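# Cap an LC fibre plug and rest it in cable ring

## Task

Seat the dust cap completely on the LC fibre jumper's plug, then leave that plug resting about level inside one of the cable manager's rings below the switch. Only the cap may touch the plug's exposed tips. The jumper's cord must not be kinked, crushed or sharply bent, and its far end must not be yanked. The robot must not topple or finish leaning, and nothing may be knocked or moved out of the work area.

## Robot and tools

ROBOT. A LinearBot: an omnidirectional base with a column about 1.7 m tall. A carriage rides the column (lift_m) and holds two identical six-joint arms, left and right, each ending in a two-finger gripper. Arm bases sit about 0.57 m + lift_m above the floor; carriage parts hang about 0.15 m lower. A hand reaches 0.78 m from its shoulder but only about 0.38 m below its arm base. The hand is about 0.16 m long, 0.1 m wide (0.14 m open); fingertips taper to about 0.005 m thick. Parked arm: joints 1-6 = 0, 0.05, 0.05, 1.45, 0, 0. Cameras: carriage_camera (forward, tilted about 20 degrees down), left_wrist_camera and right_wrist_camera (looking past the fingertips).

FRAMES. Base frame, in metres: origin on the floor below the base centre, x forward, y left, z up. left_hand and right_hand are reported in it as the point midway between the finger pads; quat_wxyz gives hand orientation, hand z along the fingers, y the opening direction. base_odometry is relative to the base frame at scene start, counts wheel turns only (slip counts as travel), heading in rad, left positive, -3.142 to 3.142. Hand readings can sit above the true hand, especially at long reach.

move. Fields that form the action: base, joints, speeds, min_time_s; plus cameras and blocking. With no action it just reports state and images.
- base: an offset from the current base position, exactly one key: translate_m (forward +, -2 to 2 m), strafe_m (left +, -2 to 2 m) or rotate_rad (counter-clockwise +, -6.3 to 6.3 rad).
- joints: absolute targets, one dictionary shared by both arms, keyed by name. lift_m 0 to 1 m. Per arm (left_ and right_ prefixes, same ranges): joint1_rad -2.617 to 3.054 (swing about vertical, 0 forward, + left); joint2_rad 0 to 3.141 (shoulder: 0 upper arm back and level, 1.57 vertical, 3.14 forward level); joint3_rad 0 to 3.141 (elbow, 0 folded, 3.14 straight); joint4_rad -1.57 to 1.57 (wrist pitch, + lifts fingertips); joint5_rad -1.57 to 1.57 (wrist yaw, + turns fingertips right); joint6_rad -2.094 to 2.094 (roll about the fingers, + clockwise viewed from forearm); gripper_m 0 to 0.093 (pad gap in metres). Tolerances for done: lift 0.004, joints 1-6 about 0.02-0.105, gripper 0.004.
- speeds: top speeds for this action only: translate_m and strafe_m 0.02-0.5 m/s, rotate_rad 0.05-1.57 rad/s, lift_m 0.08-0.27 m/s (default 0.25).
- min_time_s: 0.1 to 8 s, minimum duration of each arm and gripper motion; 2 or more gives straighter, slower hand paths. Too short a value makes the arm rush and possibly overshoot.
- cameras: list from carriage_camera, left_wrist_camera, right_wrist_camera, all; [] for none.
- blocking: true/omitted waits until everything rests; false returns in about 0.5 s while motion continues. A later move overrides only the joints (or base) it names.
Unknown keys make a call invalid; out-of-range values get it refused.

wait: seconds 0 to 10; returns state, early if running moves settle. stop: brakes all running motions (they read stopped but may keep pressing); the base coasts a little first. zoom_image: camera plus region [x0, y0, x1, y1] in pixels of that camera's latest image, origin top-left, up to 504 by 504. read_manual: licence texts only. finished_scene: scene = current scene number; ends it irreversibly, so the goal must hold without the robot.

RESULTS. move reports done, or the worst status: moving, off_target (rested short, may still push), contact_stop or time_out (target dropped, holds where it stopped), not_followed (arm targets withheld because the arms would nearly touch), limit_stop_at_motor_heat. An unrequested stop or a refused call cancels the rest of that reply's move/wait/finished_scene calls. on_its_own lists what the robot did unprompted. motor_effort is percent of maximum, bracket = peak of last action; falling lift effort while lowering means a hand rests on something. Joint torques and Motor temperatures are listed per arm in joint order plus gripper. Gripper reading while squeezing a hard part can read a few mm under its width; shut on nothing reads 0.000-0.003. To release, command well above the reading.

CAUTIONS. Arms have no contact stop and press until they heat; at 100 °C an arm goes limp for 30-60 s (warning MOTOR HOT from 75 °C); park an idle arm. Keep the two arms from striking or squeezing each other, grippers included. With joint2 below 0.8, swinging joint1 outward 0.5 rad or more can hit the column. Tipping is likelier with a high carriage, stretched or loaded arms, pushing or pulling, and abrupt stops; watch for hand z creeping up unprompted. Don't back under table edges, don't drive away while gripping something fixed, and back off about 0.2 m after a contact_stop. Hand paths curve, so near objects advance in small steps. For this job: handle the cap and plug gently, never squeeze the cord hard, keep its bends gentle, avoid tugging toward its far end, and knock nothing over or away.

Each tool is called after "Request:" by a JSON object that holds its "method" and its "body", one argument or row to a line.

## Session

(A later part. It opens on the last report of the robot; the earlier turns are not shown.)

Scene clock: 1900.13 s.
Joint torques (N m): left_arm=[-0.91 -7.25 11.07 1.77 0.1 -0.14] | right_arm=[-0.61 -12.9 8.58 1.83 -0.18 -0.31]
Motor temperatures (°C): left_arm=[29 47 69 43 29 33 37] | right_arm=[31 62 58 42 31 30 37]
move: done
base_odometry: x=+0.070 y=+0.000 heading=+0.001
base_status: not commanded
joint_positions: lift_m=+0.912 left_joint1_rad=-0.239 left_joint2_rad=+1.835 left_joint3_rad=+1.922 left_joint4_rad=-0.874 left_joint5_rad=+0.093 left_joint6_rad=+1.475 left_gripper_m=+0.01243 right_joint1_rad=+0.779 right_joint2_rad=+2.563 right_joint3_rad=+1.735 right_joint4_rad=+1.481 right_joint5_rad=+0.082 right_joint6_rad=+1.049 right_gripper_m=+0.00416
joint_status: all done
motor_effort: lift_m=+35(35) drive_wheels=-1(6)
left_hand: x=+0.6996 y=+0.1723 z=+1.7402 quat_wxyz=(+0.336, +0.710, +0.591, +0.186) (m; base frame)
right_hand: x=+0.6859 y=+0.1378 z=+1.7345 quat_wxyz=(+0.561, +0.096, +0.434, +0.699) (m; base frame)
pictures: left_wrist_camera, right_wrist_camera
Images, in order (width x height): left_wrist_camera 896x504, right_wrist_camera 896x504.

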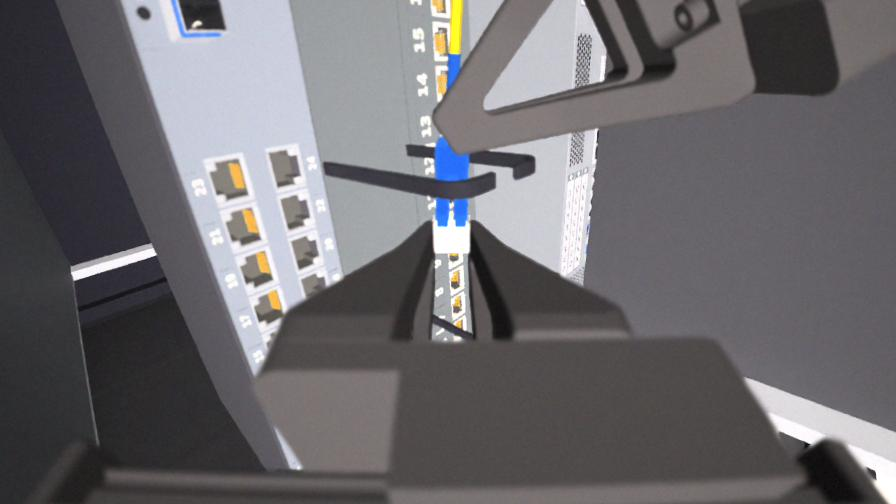

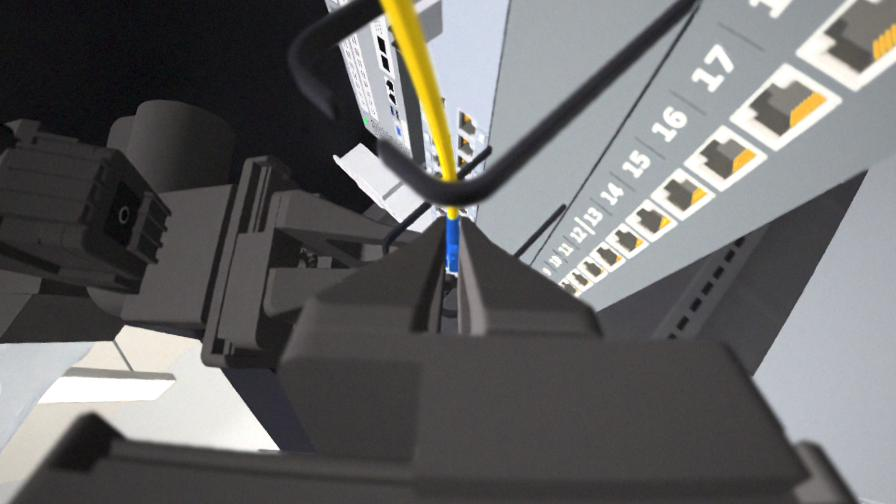

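Request:
{"method": "move", "body": {
  "joints": {"left_joint1_rad": -0.260, "left_joint5_rad": 0.084, "left_joint6_rad": 1.460},
  "min_time_s": 1.0,
  "cameras": ["left_wrist_camera", "right_wrist_camera", "carriage_camera"]
}}

Request:
{"method": "zoom_image", "body": {
  "camera": "left_wrist_camera",
  "region": [430, 200, 474, 250]
}}

Request:
{"method": "zoom_image", "body": {
  "camera": "right_wrist_camera",
  "region": [440, 252, 464, 288]
}}

Scene clock: 1912.93 s.
Joint torques (N m): left_arm=[-1.03 -7.25 11.06 1.73 0.14 -0.14] | right_arm=[-0.62 -12.9 8.58 1.78 -0.17 -0.31]
Motor temperatures (°C): left_arm=[29 47 69 43 29 33 37] | right_arm=[31 62 58 42 31 30 37]
move: done
base_odometry: x=+0.070 y=+0.000 heading=+0.001
base_status: not commanded
joint_positions: lift_m=+0.912 left_joint1_rad=-0.246 left_joint2_rad=+1.835 left_joint3_rad=+1.922 left_joint4_rad=-0.870 left_joint5_rad=+0.083 left_joint6_rad=+1.471 left_gripper_m=+0.01243 right_joint1_rad=+0.779 right_joint2_rad=+2.563 right_joint3_rad=+1.735 right_joint4_rad=+1.484 right_joint5_rad=+0.082 right_joint6_rad=+1.049 right_gripper_m=+0.00416
joint_status: all done
motor_effort: lift_m=+35(35) drive_wheels=+1(5)
left_hand: x=+0.6999 y=+0.1704 z=+1.7409 quat_wxyz=(+0.336, +0.709, +0.591, +0.189) (m; base frame)
right_hand: x=+0.6856 y=+0.1375 z=+1.7352 quat_wxyz=(+0.562, +0.096, +0.432, +0.699) (m; base frame)
pictures: carriage_camera, left_wrist_camera, right_wrist_camera
Images, in order (width x height): carriage_camera 896x504, left_wrist_camera 896x504, right_wrist_camera 896x504.

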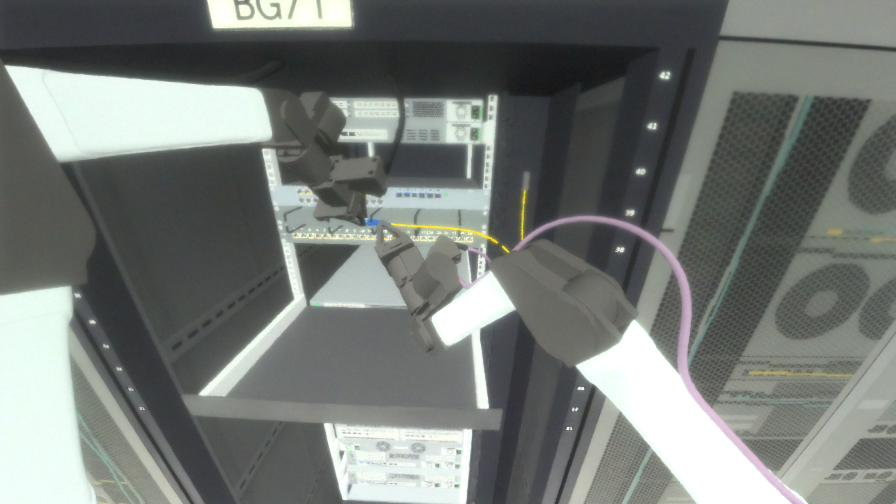

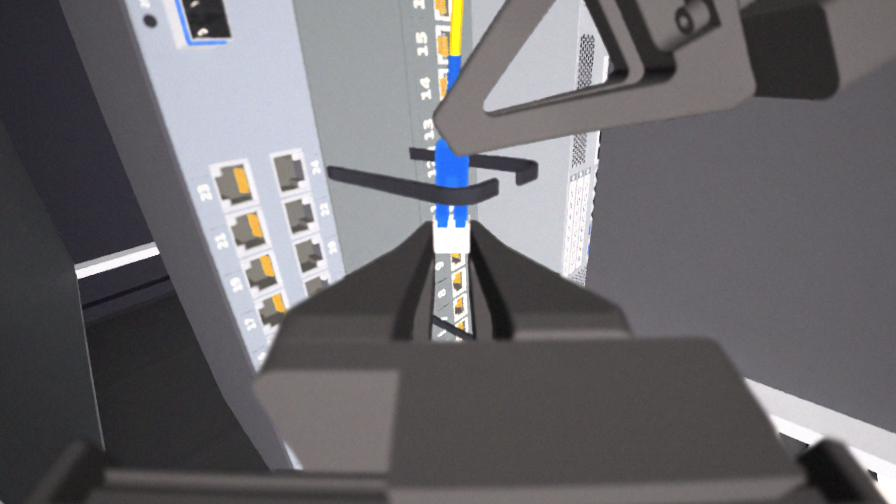

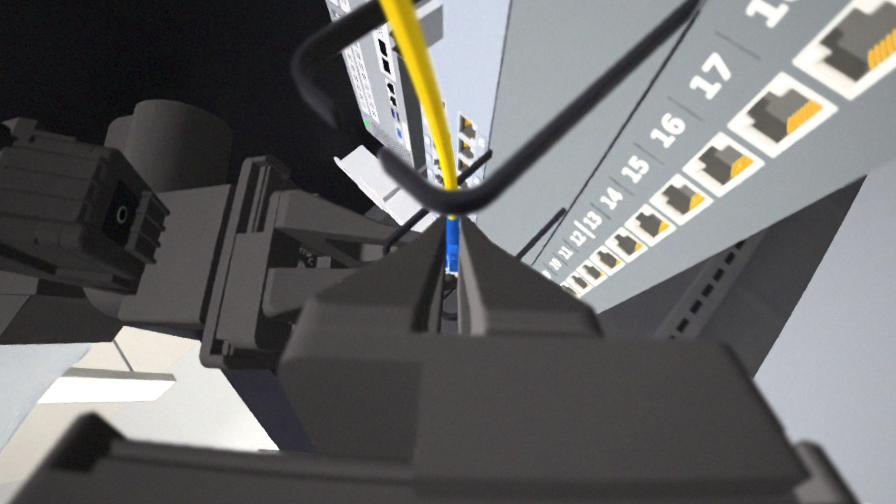

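Scaled by 10.080 from the camera's 896x504 image, which has a finer 1280x720 frame.

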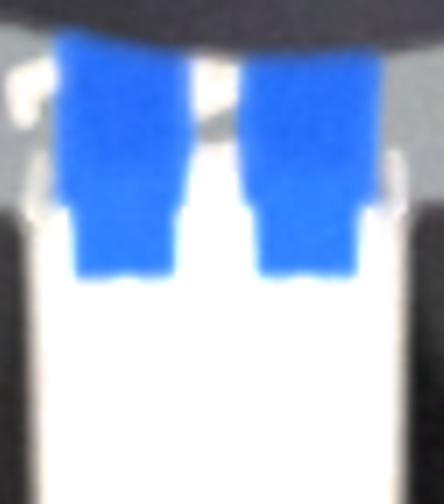

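Scaled by 14.000 from the camera's 896x504 image, which has a finer 1280x720 frame.

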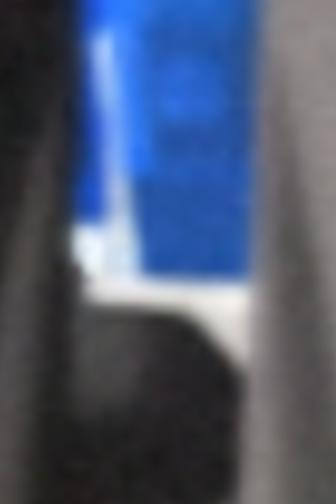

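Request:
{"method": "move", "body": {
  "joints": {"left_joint1_rad": -0.272, "left_joint5_rad": 0.076, "left_joint6_rad": 1.456},
  "min_time_s": 1.0,
  "cameras": ["left_wrist_camera", "right_wrist_camera"]
}}

Request:
{"method": "zoom_image", "body": {
  "camera": "left_wrist_camera",
  "region": [430, 200, 474, 250]
}}

Request:
{"method": "zoom_image", "body": {
  "camera": "right_wrist_camera",
  "region": [430, 216, 474, 296]
}}

Scene clock: 1934.17 s.
Joint torques (N m): left_arm=[-1.36 -7.28 11.1 1.69 0.22 -0.13] | right_arm=[-0.44 -12.9 8.57 1.74 -0.18 -0.3]
Motor temperatures (°C): left_arm=[29 47 69 42 29 33 37] | right_arm=[31 62 58 43 31 30 37]
move: done
base_odometry: x=+0.070 y=+0.000 heading=+0.001
base_status: not commanded
joint_positions: lift_m=+0.912 left_joint1_rad=-0.255 left_joint2_rad=+1.835 left_joint3_rad=+1.922 left_joint4_rad=-0.865 left_joint5_rad=+0.067 left_joint6_rad=+1.467 left_gripper_m=+0.01243 right_joint1_rad=+0.777 right_joint2_rad=+2.563 right_joint3_rad=+1.735 right_joint4_rad=+1.487 right_joint5_rad=+0.082 right_joint6_rad=+1.049 right_gripper_m=+0.00416
joint_status: all done
motor_effort: lift_m=+35(35) drive_wheels=+2(4)
left_hand: x=+0.7003 y=+0.1687 z=+1.7415 quat_wxyz=(+0.334, +0.708, +0.591, +0.194) (m; base frame)
right_hand: x=+0.6860 y=+0.1365 z=+1.7357 quat_wxyz=(+0.562, +0.096, +0.431, +0.699) (m; base frame)
pictures: left_wrist_camera, right_wrist_camera
Images, in order (width x height): left_wrist_camera 896x504, right_wrist_camera 896x504.

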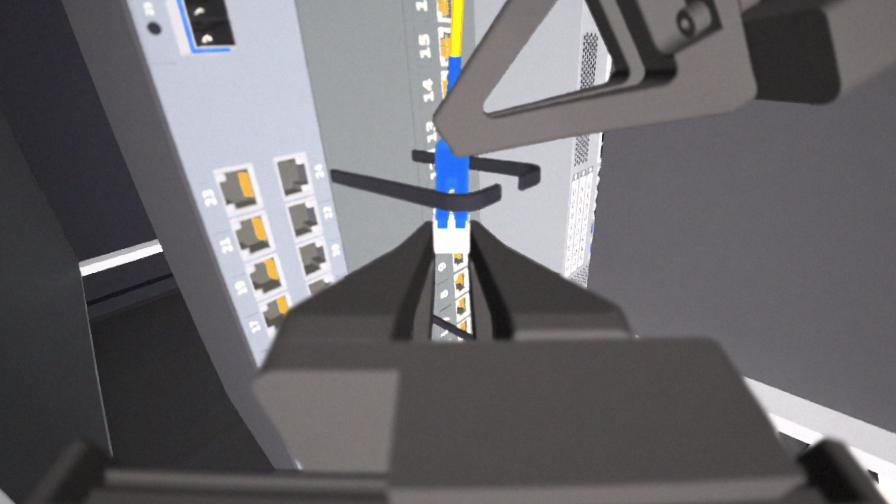

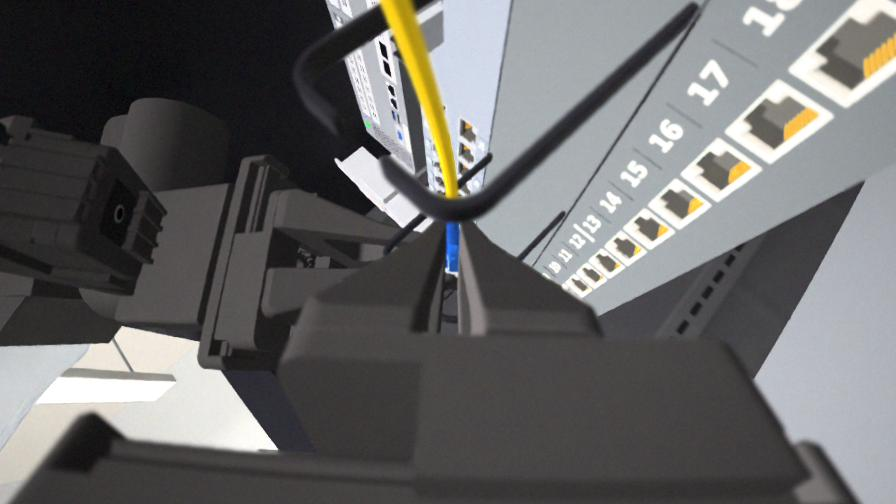

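Scaled by 10.080 from the camera's 896x504 image, which has a finer 1280x720 frame.

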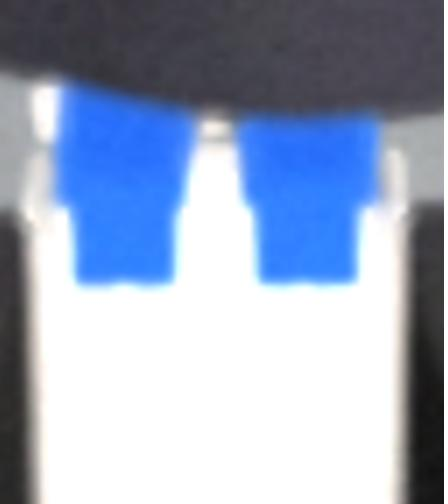

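Scaled by 6.300 from the camera's 896x504 image, which has a finer 1280x720 frame.

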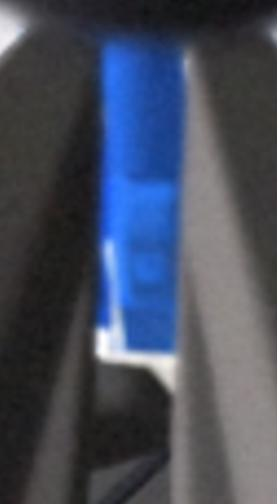

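Request:
{"method": "move", "body": {
  "joints": {"left_joint1_rad": -0.280, "left_joint5_rad": 0.068, "left_joint6_rad": 1.452, "right_joint4_rad": 1.462},
  "min_time_s": 1.0,
  "cameras": ["left_wrist_camera", "right_wrist_camera"]
}}

Request:
{"method": "zoom_image", "body": {
  "camera": "left_wrist_camera",
  "region": [430, 200, 474, 250]
}}

Request:
{"method": "zoom_image", "body": {
  "camera": "right_wrist_camera",
  "region": [430, 216, 474, 296]
}}

Scene clock: 1956.17 s.
Joint torques (N m): left_arm=[-1.54 -7.27 11.1 1.69 0.26 -0.15] | right_arm=[-0.46 -12.89 8.55 1.54 -0.18 -0.31]
Motor temperatures (°C): left_arm=[29 47 70 42 29 33 37] | right_arm=[31 62 58 43 31 30 37]
move: done
base_odometry: x=+0.070 y=+0.000 heading=+0.001
base_status: not commanded
joint_positions: lift_m=+0.912 left_joint1_rad=-0.260 left_joint2_rad=+1.835 left_joint3_rad=+1.922 left_joint4_rad=-0.865 left_joint5_rad=+0.053 left_joint6_rad=+1.463 left_gripper_m=+0.01243 right_joint1_rad=+0.777 right_joint2_rad=+2.563 right_joint3_rad=+1.735 right_joint4_rad=+1.487 right_joint5_rad=+0.082 right_joint6_rad=+1.049 right_gripper_m=+0.00416
joint_status: all done
motor_effort: lift_m=+35(35) drive_wheels=+2(4)
left_hand: x=+0.7003 y=+0.1682 z=+1.7414 quat_wxyz=(+0.332, +0.707, +0.593, +0.198) (m; base frame)
right_hand: x=+0.6860 y=+0.1365 z=+1.7357 quat_wxyz=(+0.562, +0.096, +0.431, +0.699) (m; base frame)
pictures: left_wrist_camera, right_wrist_camera
Images, in order (width x height): left_wrist_camera 896x504, right_wrist_camera 896x504.

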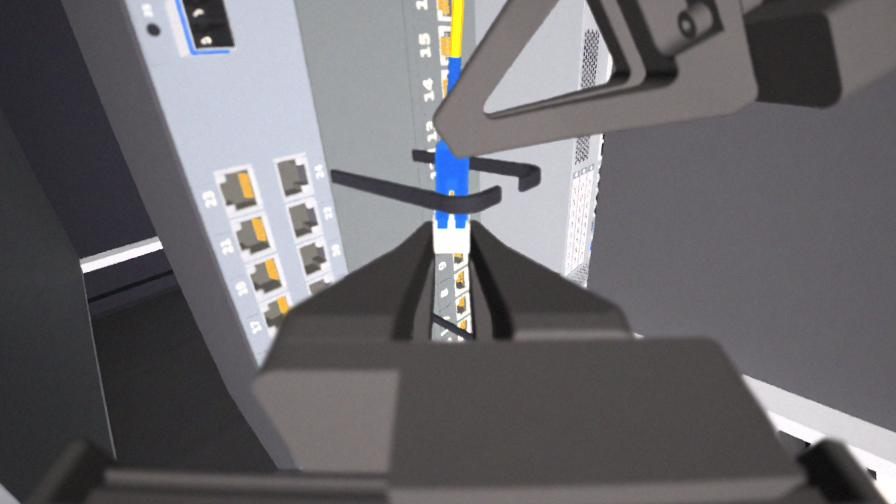

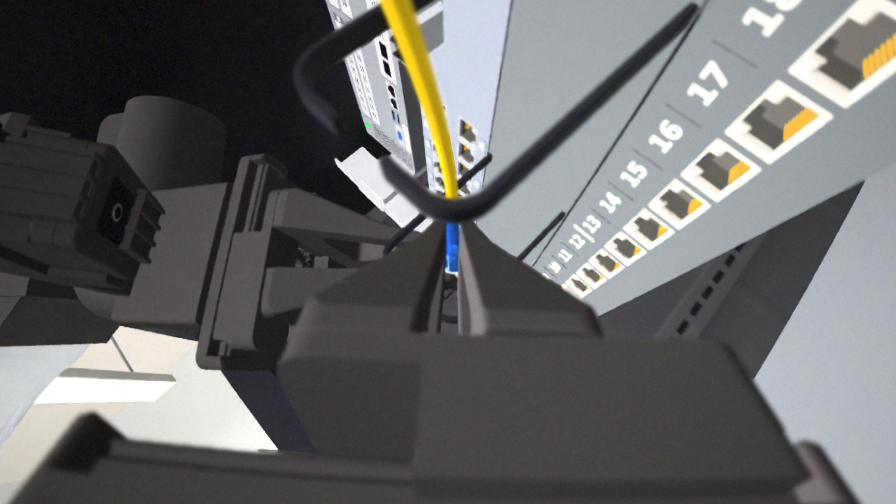

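Scaled by 10.080 from the camera's 896x504 image, which has a finer 1280x720 frame.

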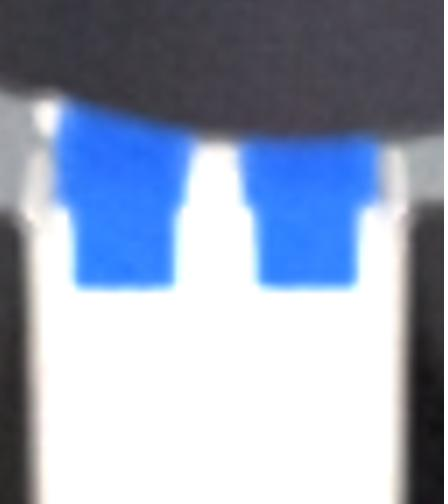

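Scaled by 6.300 from the camera's 896x504 image, which has a finer 1280x720 frame.

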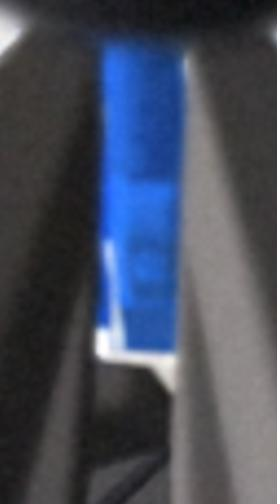

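Request:
{"method": "wait", "body": {
  "seconds": 1,
  "cameras": ["left_wrist_camera"]
}}

Request:
{"method": "zoom_image", "body": {
  "camera": "left_wrist_camera",
  "region": [430, 200, 474, 250]
}}

Scene clock: 1964.87 s.
Joint torques (N m): left_arm=[-1.52 -7.25 11.1 1.69 0.27 -0.14] | right_arm=[-0.44 -12.9 8.55 1.54 -0.18 -0.3]
Motor temperatures (°C): left_arm=[29 47 70 42 29 33 37] | right_arm=[31 62 58 43 31 30 37]
base_odometry: x=+0.070 y=+0.000 heading=+0.001
base_status: not commanded
joint_positions: lift_m=+0.912 left_joint1_rad=-0.260 left_joint2_rad=+1.835 left_joint3_rad=+1.922 left_joint4_rad=-0.865 left_joint5_rad=+0.053 left_joint6_rad=+1.463 left_gripper_m=+0.01243 right_joint1_rad=+0.777 right_joint2_rad=+2.563 right_joint3_rad=+1.735 right_joint4_rad=+1.487 right_joint5_rad=+0.082 right_joint6_rad=+1.049 right_gripper_m=+0.00416
joint_status: all done
motor_effort: lift_m=+35(35) drive_wheels=+4(4)
left_hand: x=+0.7003 y=+0.1682 z=+1.7414 quat_wxyz=(+0.332, +0.707, +0.593, +0.198) (m; base frame)
right_hand: x=+0.6860 y=+0.1365 z=+1.7357 quat_wxyz=(+0.562, +0.096, +0.431, +0.699) (m; base frame)
wait: 1.00 s; at rest from the start
pictures: left_wrist_camera
Images, in order (width x height): left_wrist_camera 896x504.

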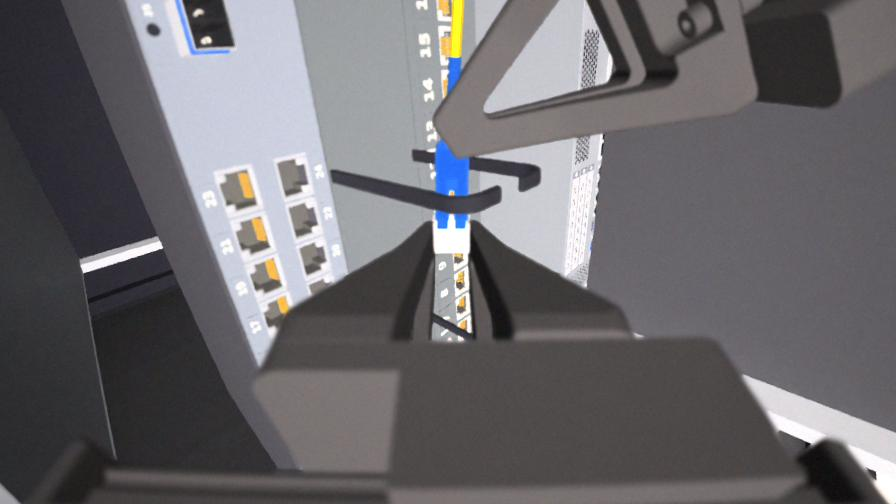

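Scaled by 10.080 from the camera's 896x504 image, which has a finer 1280x720 frame.

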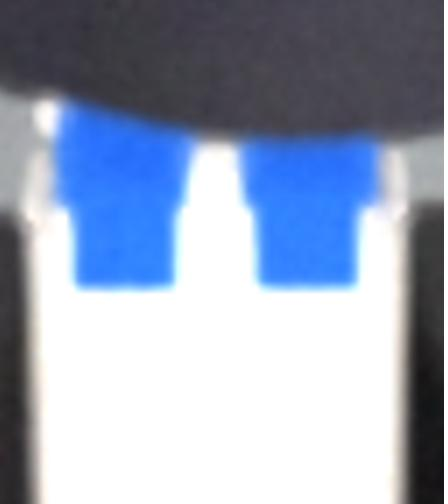

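Request:
{"method": "move", "body": {
  "joints": {"left_joint1_rad": -0.284, "left_joint5_rad": 0.105, "left_joint6_rad": 1.458, "right_joint4_rad": 1.445},
  "min_time_s": 1.5,
  "cameras": ["left_wrist_camera", "right_wrist_camera"]
}}

Request:
{"method": "zoom_image", "body": {
  "camera": "left_wrist_camera",
  "region": [430, 200, 474, 250]
}}

Request:
{"method": "zoom_image", "body": {
  "camera": "right_wrist_camera",
  "region": [430, 216, 474, 296]
}}

Scene clock: 1977.97 s.
Joint torques (N m): left_arm=[-1.84 -7.28 11.12 1.69 0.6 -0.09] | right_arm=[-0.46 -12.9 8.55 1.36 -0.18 -0.3]
Motor temperatures (°C): left_arm=[29 48 70 43 29 33 37] | right_arm=[31 62 58 43 31 30 37]
move: off_target
base_odometry: x=+0.070 y=+0.000 heading=+0.001
base_status: not commanded
joint_positions: lift_m=+0.912 left_joint1_rad=-0.260 left_joint2_rad=+1.835 left_joint3_rad=+1.922 left_joint4_rad=-0.865 left_joint5_rad=+0.053 left_joint6_rad=+1.463 left_gripper_m=+0.01243 right_joint1_rad=+0.777 right_joint2_rad=+2.563 right_joint3_rad=+1.735 right_joint4_rad=+1.485 right_joint5_rad=+0.082 right_joint6_rad=+1.049 right_gripper_m=+0.00416
joint_status: left_joint1_rad off_target (ended at -0.261, target -0.284); left_joint5_rad off_target (ended at +0.053, target +0.105); right_joint4_rad off_target (ended at +1.486, target +1.445); the others done
motor_effort: lift_m=+35(35) drive_wheels=+3(5)
left_hand: x=+0.7002 y=+0.1681 z=+1.7414 quat_wxyz=(+0.332, +0.707, +0.593, +0.198) (m; base frame)
right_hand: x=+0.6861 y=+0.1366 z=+1.7354 quat_wxyz=(+0.562, +0.096, +0.432, +0.699) (m; base frame)
pictures: left_wrist_camera, right_wrist_camera
Images, in order (width x height): left_wrist_camera 896x504, right_wrist_camera 896x504.

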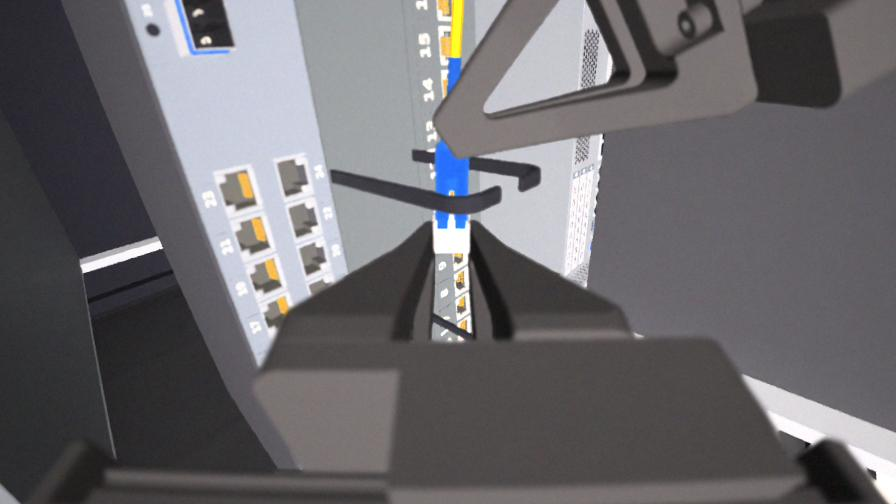

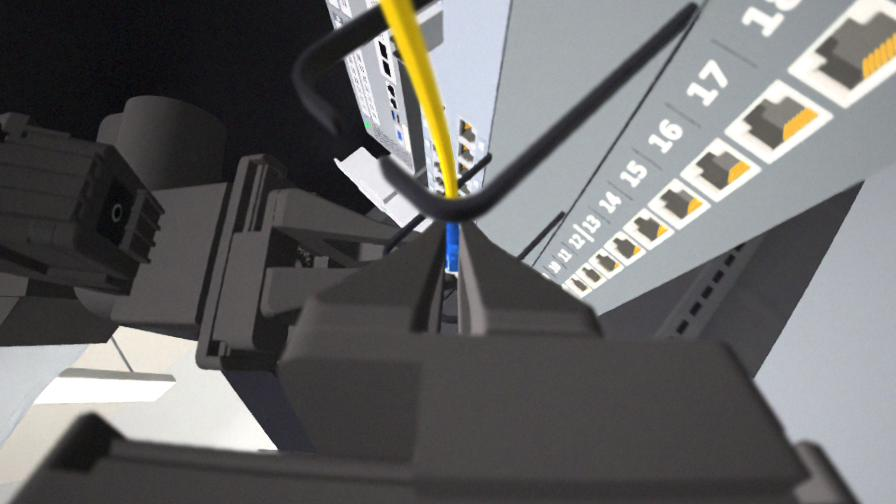

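Scaled by 10.080 from the camera's 896x504 image, which has a finer 1280x720 frame.

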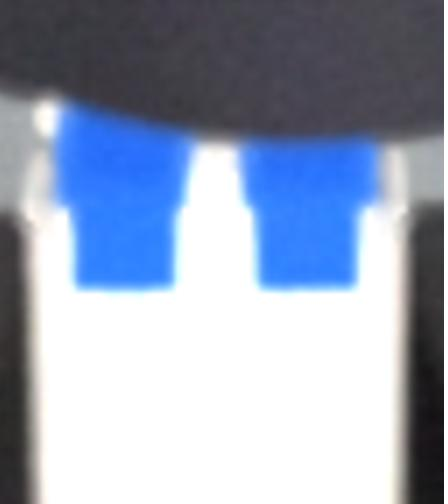

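Scaled by 6.300 from the camera's 896x504 image, which has a finer 1280x720 frame.

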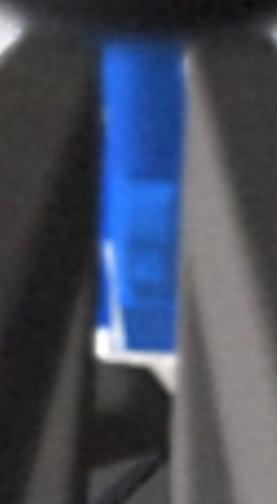

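Request:
{"method": "move", "body": {
  "joints": {"left_joint1_rad": -0.2915, "left_joint5_rad": 0.125, "right_joint1_rad": 0.788},
  "min_time_s": 1.5,
  "cameras": ["left_wrist_camera", "right_wrist_camera", "carriage_camera"]
}}

Request:
{"method": "zoom_image", "body": {
  "camera": "left_wrist_camera",
  "region": [430, 200, 474, 250]
}}

Request:
{"method": "zoom_image", "body": {
  "camera": "right_wrist_camera",
  "region": [430, 216, 474, 296]
}}

Scene clock: 2023.73 s.
Joint torques (N m): left_arm=[-2.41 -7.28 11.08 1.68 0.76 -0.09] | right_arm=[1.01 -12.88 8.57 1.35 -0.18 -0.31]
Motor temperatures (°C): left_arm=[30 48 70 43 30 33 37] | right_arm=[31 63 58 41 31 30 37]
move: off_target
base_odometry: x=+0.070 y=+0.000 heading=+0.001
base_status: not commanded
joint_positions: lift_m=+0.912 left_joint1_rad=-0.261 left_joint2_rad=+1.835 left_joint3_rad=+1.922 left_joint4_rad=-0.864 left_joint5_rad=+0.056 left_joint6_rad=+1.463 left_gripper_m=+0.01243 right_joint1_rad=+0.777 right_joint2_rad=+2.563 right_joint3_rad=+1.735 right_joint4_rad=+1.485 right_joint5_rad=+0.082 right_joint6_rad=+1.049 right_gripper_m=+0.00416
joint_status: left_joint1_rad off_target (ended at -0.261, target -0.291); left_joint5_rad off_target (ended at +0.057, target +0.125); the others done
motor_effort: lift_m=+35(35) drive_wheels=+4(6)
left_hand: x=+0.7001 y=+0.1672 z=+1.7416 quat_wxyz=(+0.333, +0.707, +0.592, +0.197) (m; base frame)
right_hand: x=+0.6861 y=+0.1366 z=+1.7354 quat_wxyz=(+0.562, +0.096, +0.432, +0.699) (m; base frame)
pictures: carriage_camera, left_wrist_camera, right_wrist_camera
Images, in order (width x height): carriage_camera 896x504, left_wrist_camera 896x504, right_wrist_camera 896x504.

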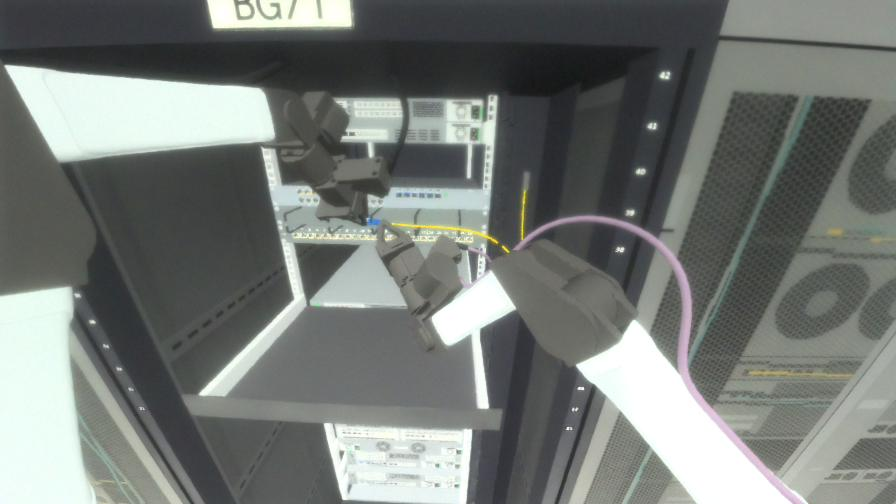

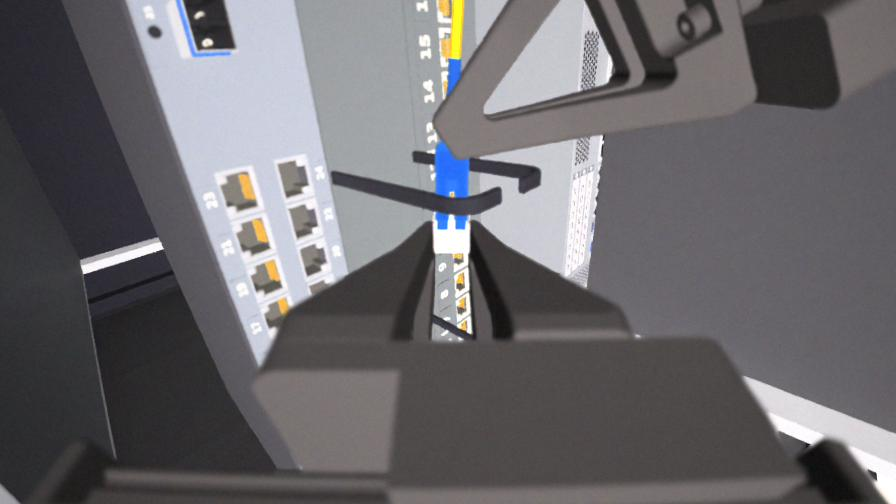

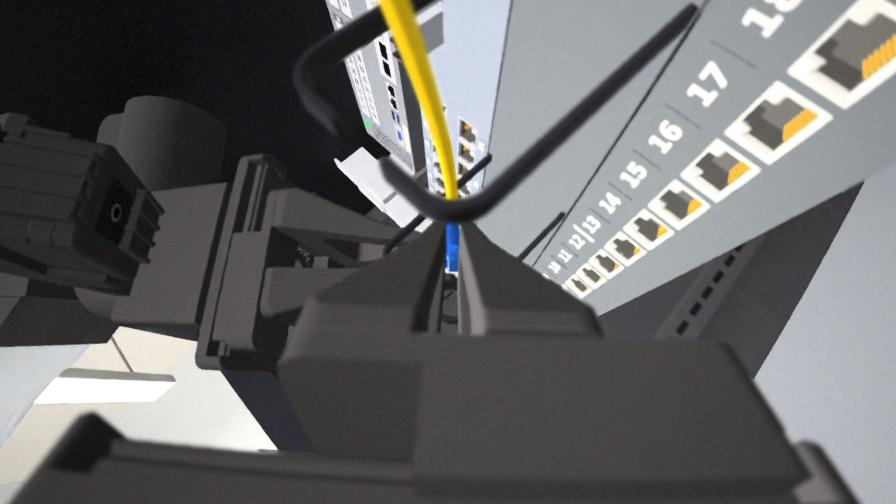

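Scaled by 10.080 from the camera's 896x504 image, which has a finer 1280x720 frame.

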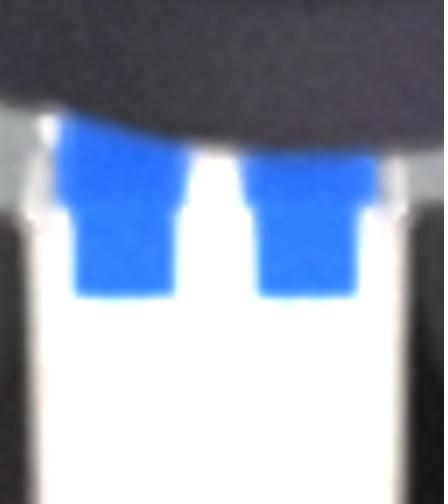

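Scaled by 6.300 from the camera's 896x504 image, which has a finer 1280x720 frame.

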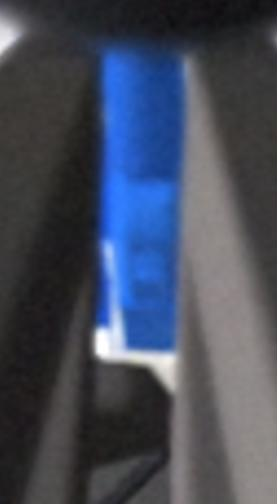

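Request:
{"method": "move", "body": {
  "joints": {"left_joint1_rad": -0.303, "left_joint5_rad": 0.165, "right_joint1_rad": 0.798, "right_joint4_rad": 1.428},
  "min_time_s": 1.5,
  "cameras": ["left_wrist_camera", "right_wrist_camera"]
}}

Request:
{"method": "zoom_image", "body": {
  "camera": "left_wrist_camera",
  "region": [430, 200, 474, 250]
}}

Request:
{"method": "zoom_image", "body": {
  "camera": "right_wrist_camera",
  "region": [430, 216, 474, 296]
}}

Scene clock: 2032.30 s.
Joint torques (N m): left_arm=[-3.15 -7.39 11.12 1.62 1 -0.09] | right_arm=[1.92 -12.89 8.57 1.13 -0.28 -0.3]
Motor temperatures (°C): left_arm=[30 48 71 43 30 33 37] | right_arm=[31 63 58 41 31 30 37]
move: off_target
base_odometry: x=+0.070 y=+0.000 heading=+0.001
base_status: not commanded
joint_positions: lift_m=+0.912 left_joint1_rad=-0.263 left_joint2_rad=+1.837 left_joint3_rad=+1.922 left_joint4_rad=-0.858 left_joint5_rad=+0.070 left_joint6_rad=+1.463 left_gripper_m=+0.01243 right_joint1_rad=+0.779 right_joint2_rad=+2.563 right_joint3_rad=+1.735 right_joint4_rad=+1.487 right_joint5_rad=+0.091 right_joint6_rad=+1.049 right_gripper_m=+0.00416
joint_status: left_joint1_rad off_target (ended at -0.263, target -0.303); left_joint5_rad off_target (ended at +0.070, target +0.165); right_joint4_rad off_target (ended at +1.487, target +1.428); the others done
motor_effort: lift_m=+35(35) drive_wheels=+2(4)
left_hand: x=+0.7002 y=+0.1635 z=+1.7420 quat_wxyz=(+0.339, +0.709, +0.588, +0.192) (m; base frame)
right_hand: x=+0.6865 y=+0.1357 z=+1.7356 quat_wxyz=(+0.564, +0.100, +0.430, +0.698) (m; base frame)
pictures: left_wrist_camera, right_wrist_camera
Images, in order (width x height): left_wrist_camera 896x504, right_wrist_camera 896x504.

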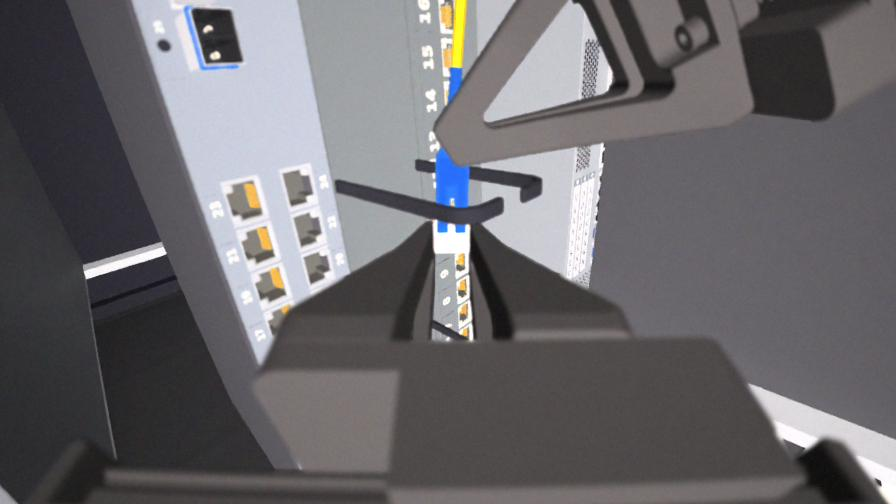

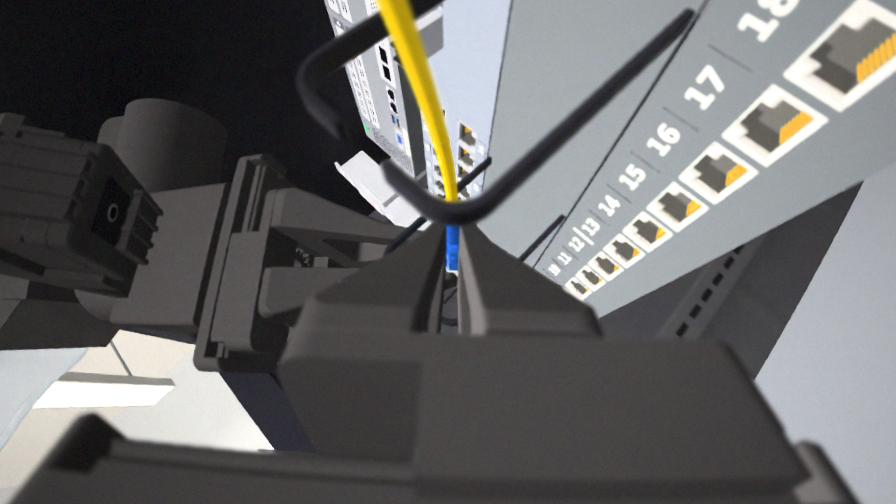

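Scaled by 10.080 from the camera's 896x504 image, which has a finer 1280x720 frame.

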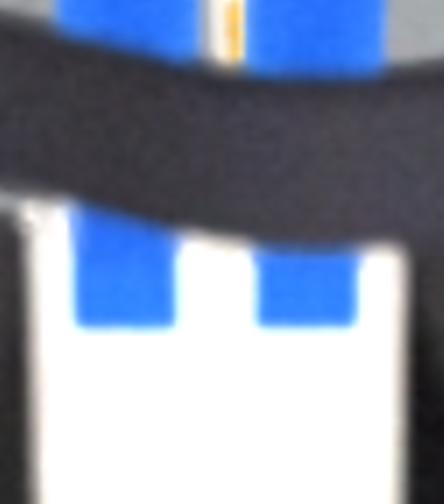

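Scaled by 6.300 from the camera's 896x504 image, which has a finer 1280x720 frame.

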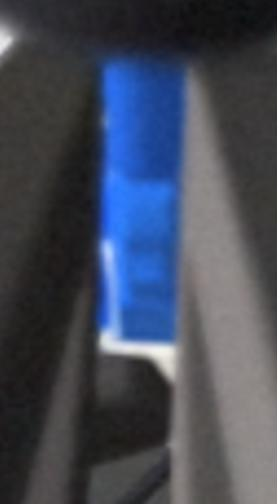

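Request:
{"method": "move", "body": {
  "joints": {"right_joint1_rad": 0.812, "right_joint4_rad": 1.41},
  "min_time_s": 1.5,
  "cameras": ["all"]
}}

Request:
{"method": "zoom_image", "body": {
  "camera": "left_wrist_camera",
  "region": [430, 200, 474, 250]
}}

Request:
{"method": "zoom_image", "body": {
  "camera": "right_wrist_camera",
  "region": [430, 216, 474, 296]
}}

Request:
{"method": "zoom_image", "body": {
  "camera": "carriage_camera",
  "region": [330, 190, 410, 250]
}}

Scene clock: 2056.80 s.
Joint torques (N m): left_arm=[-3.12 -7.39 11.12 1.62 1 -0.09] | right_arm=[2.71 -12.89 8.57 0.92 -0.49 -0.3]
Motor temperatures (°C): left_arm=[30 50 71 44 31 33 37] | right_arm=[31 63 58 40 31 30 37]
move: off_target
base_odometry: x=+0.070 y=+0.000 heading=+0.001
base_status: not commanded
joint_positions: lift_m=+0.912 left_joint1_rad=-0.263 left_joint2_rad=+1.837 left_joint3_rad=+1.922 left_joint4_rad=-0.858 left_joint5_rad=+0.070 left_joint6_rad=+1.463 left_gripper_m=+0.01243 right_joint1_rad=+0.785 right_joint2_rad=+2.563 right_joint3_rad=+1.735 right_joint4_rad=+1.487 right_joint5_rad=+0.109 right_joint6_rad=+1.049 right_gripper_m=+0.00416
joint_status: right_joint1_rad off_target (ended at +0.785, target +0.812); right_joint4_rad off_target (ended at +1.487, target +1.410)
motor_effort: lift_m=+35(35) drive_wheels=+2(5)
left_hand: x=+0.7002 y=+0.1635 z=+1.7420 quat_wxyz=(+0.339, +0.709, +0.588, +0.192) (m; base frame)
right_hand: x=+0.6859 y=+0.1363 z=+1.7353 quat_wxyz=(+0.564, +0.107, +0.429, +0.697) (m; base frame)
pictures: carriage_camera, left_wrist_camera, right_wrist_camera
Images, in order (width x height): carriage_camera 896x504, left_wrist_camera 896x504, right_wrist_camera 896x504.

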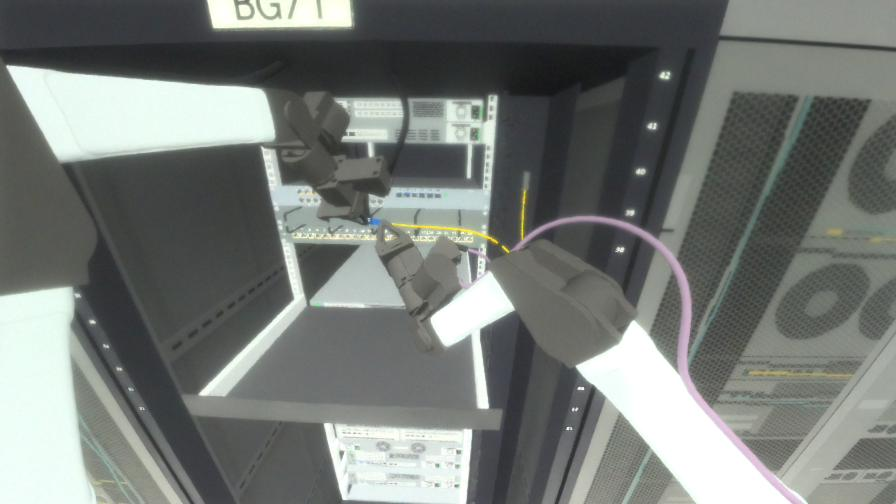

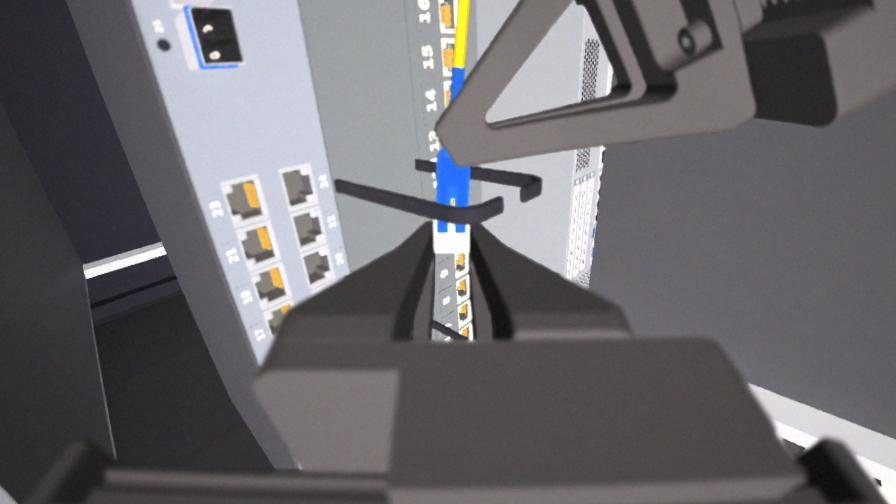

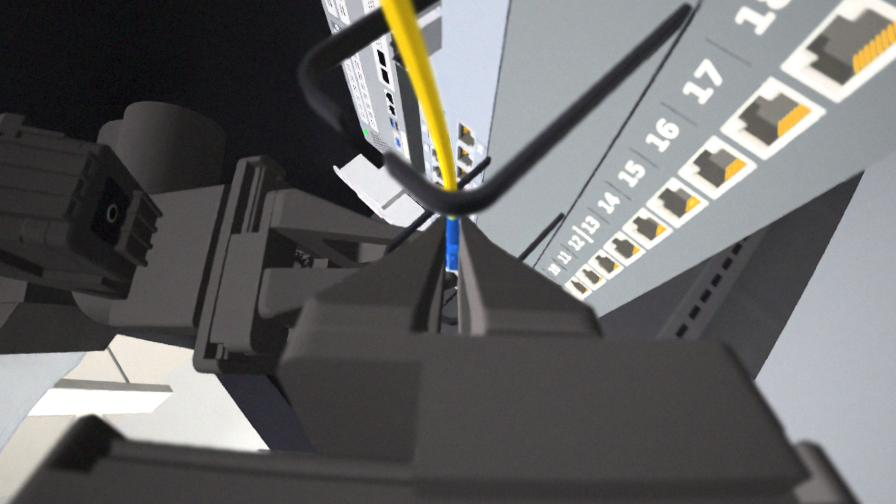

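Scaled by 10.080 from the camera's 896x504 image, which has a finer 1280x720 frame.

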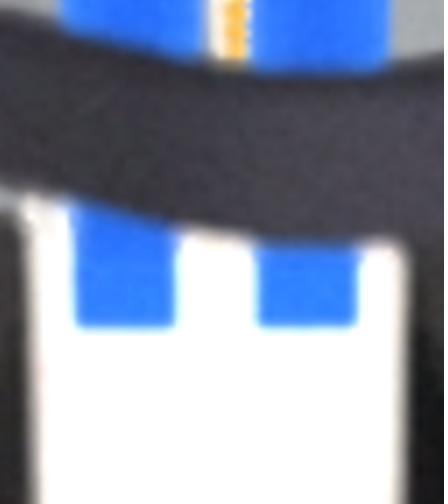

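Scaled by 6.300 from the camera's 896x504 image, which has a finer 1280x720 frame.

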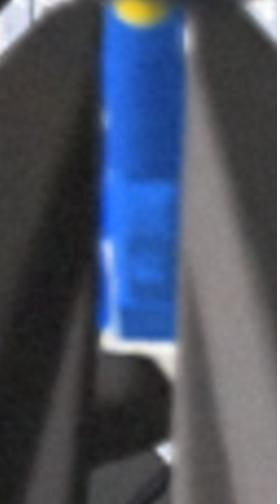

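Scaled by 6.300 from the camera's 896x504 image, which has a finer 1280x720 frame.

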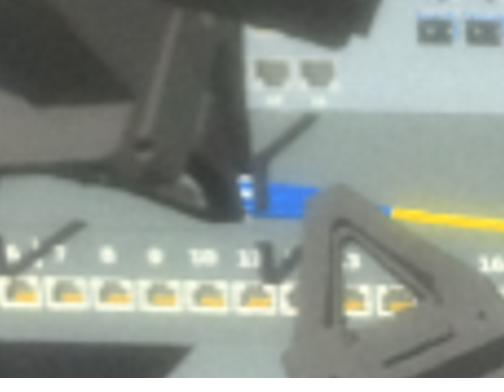

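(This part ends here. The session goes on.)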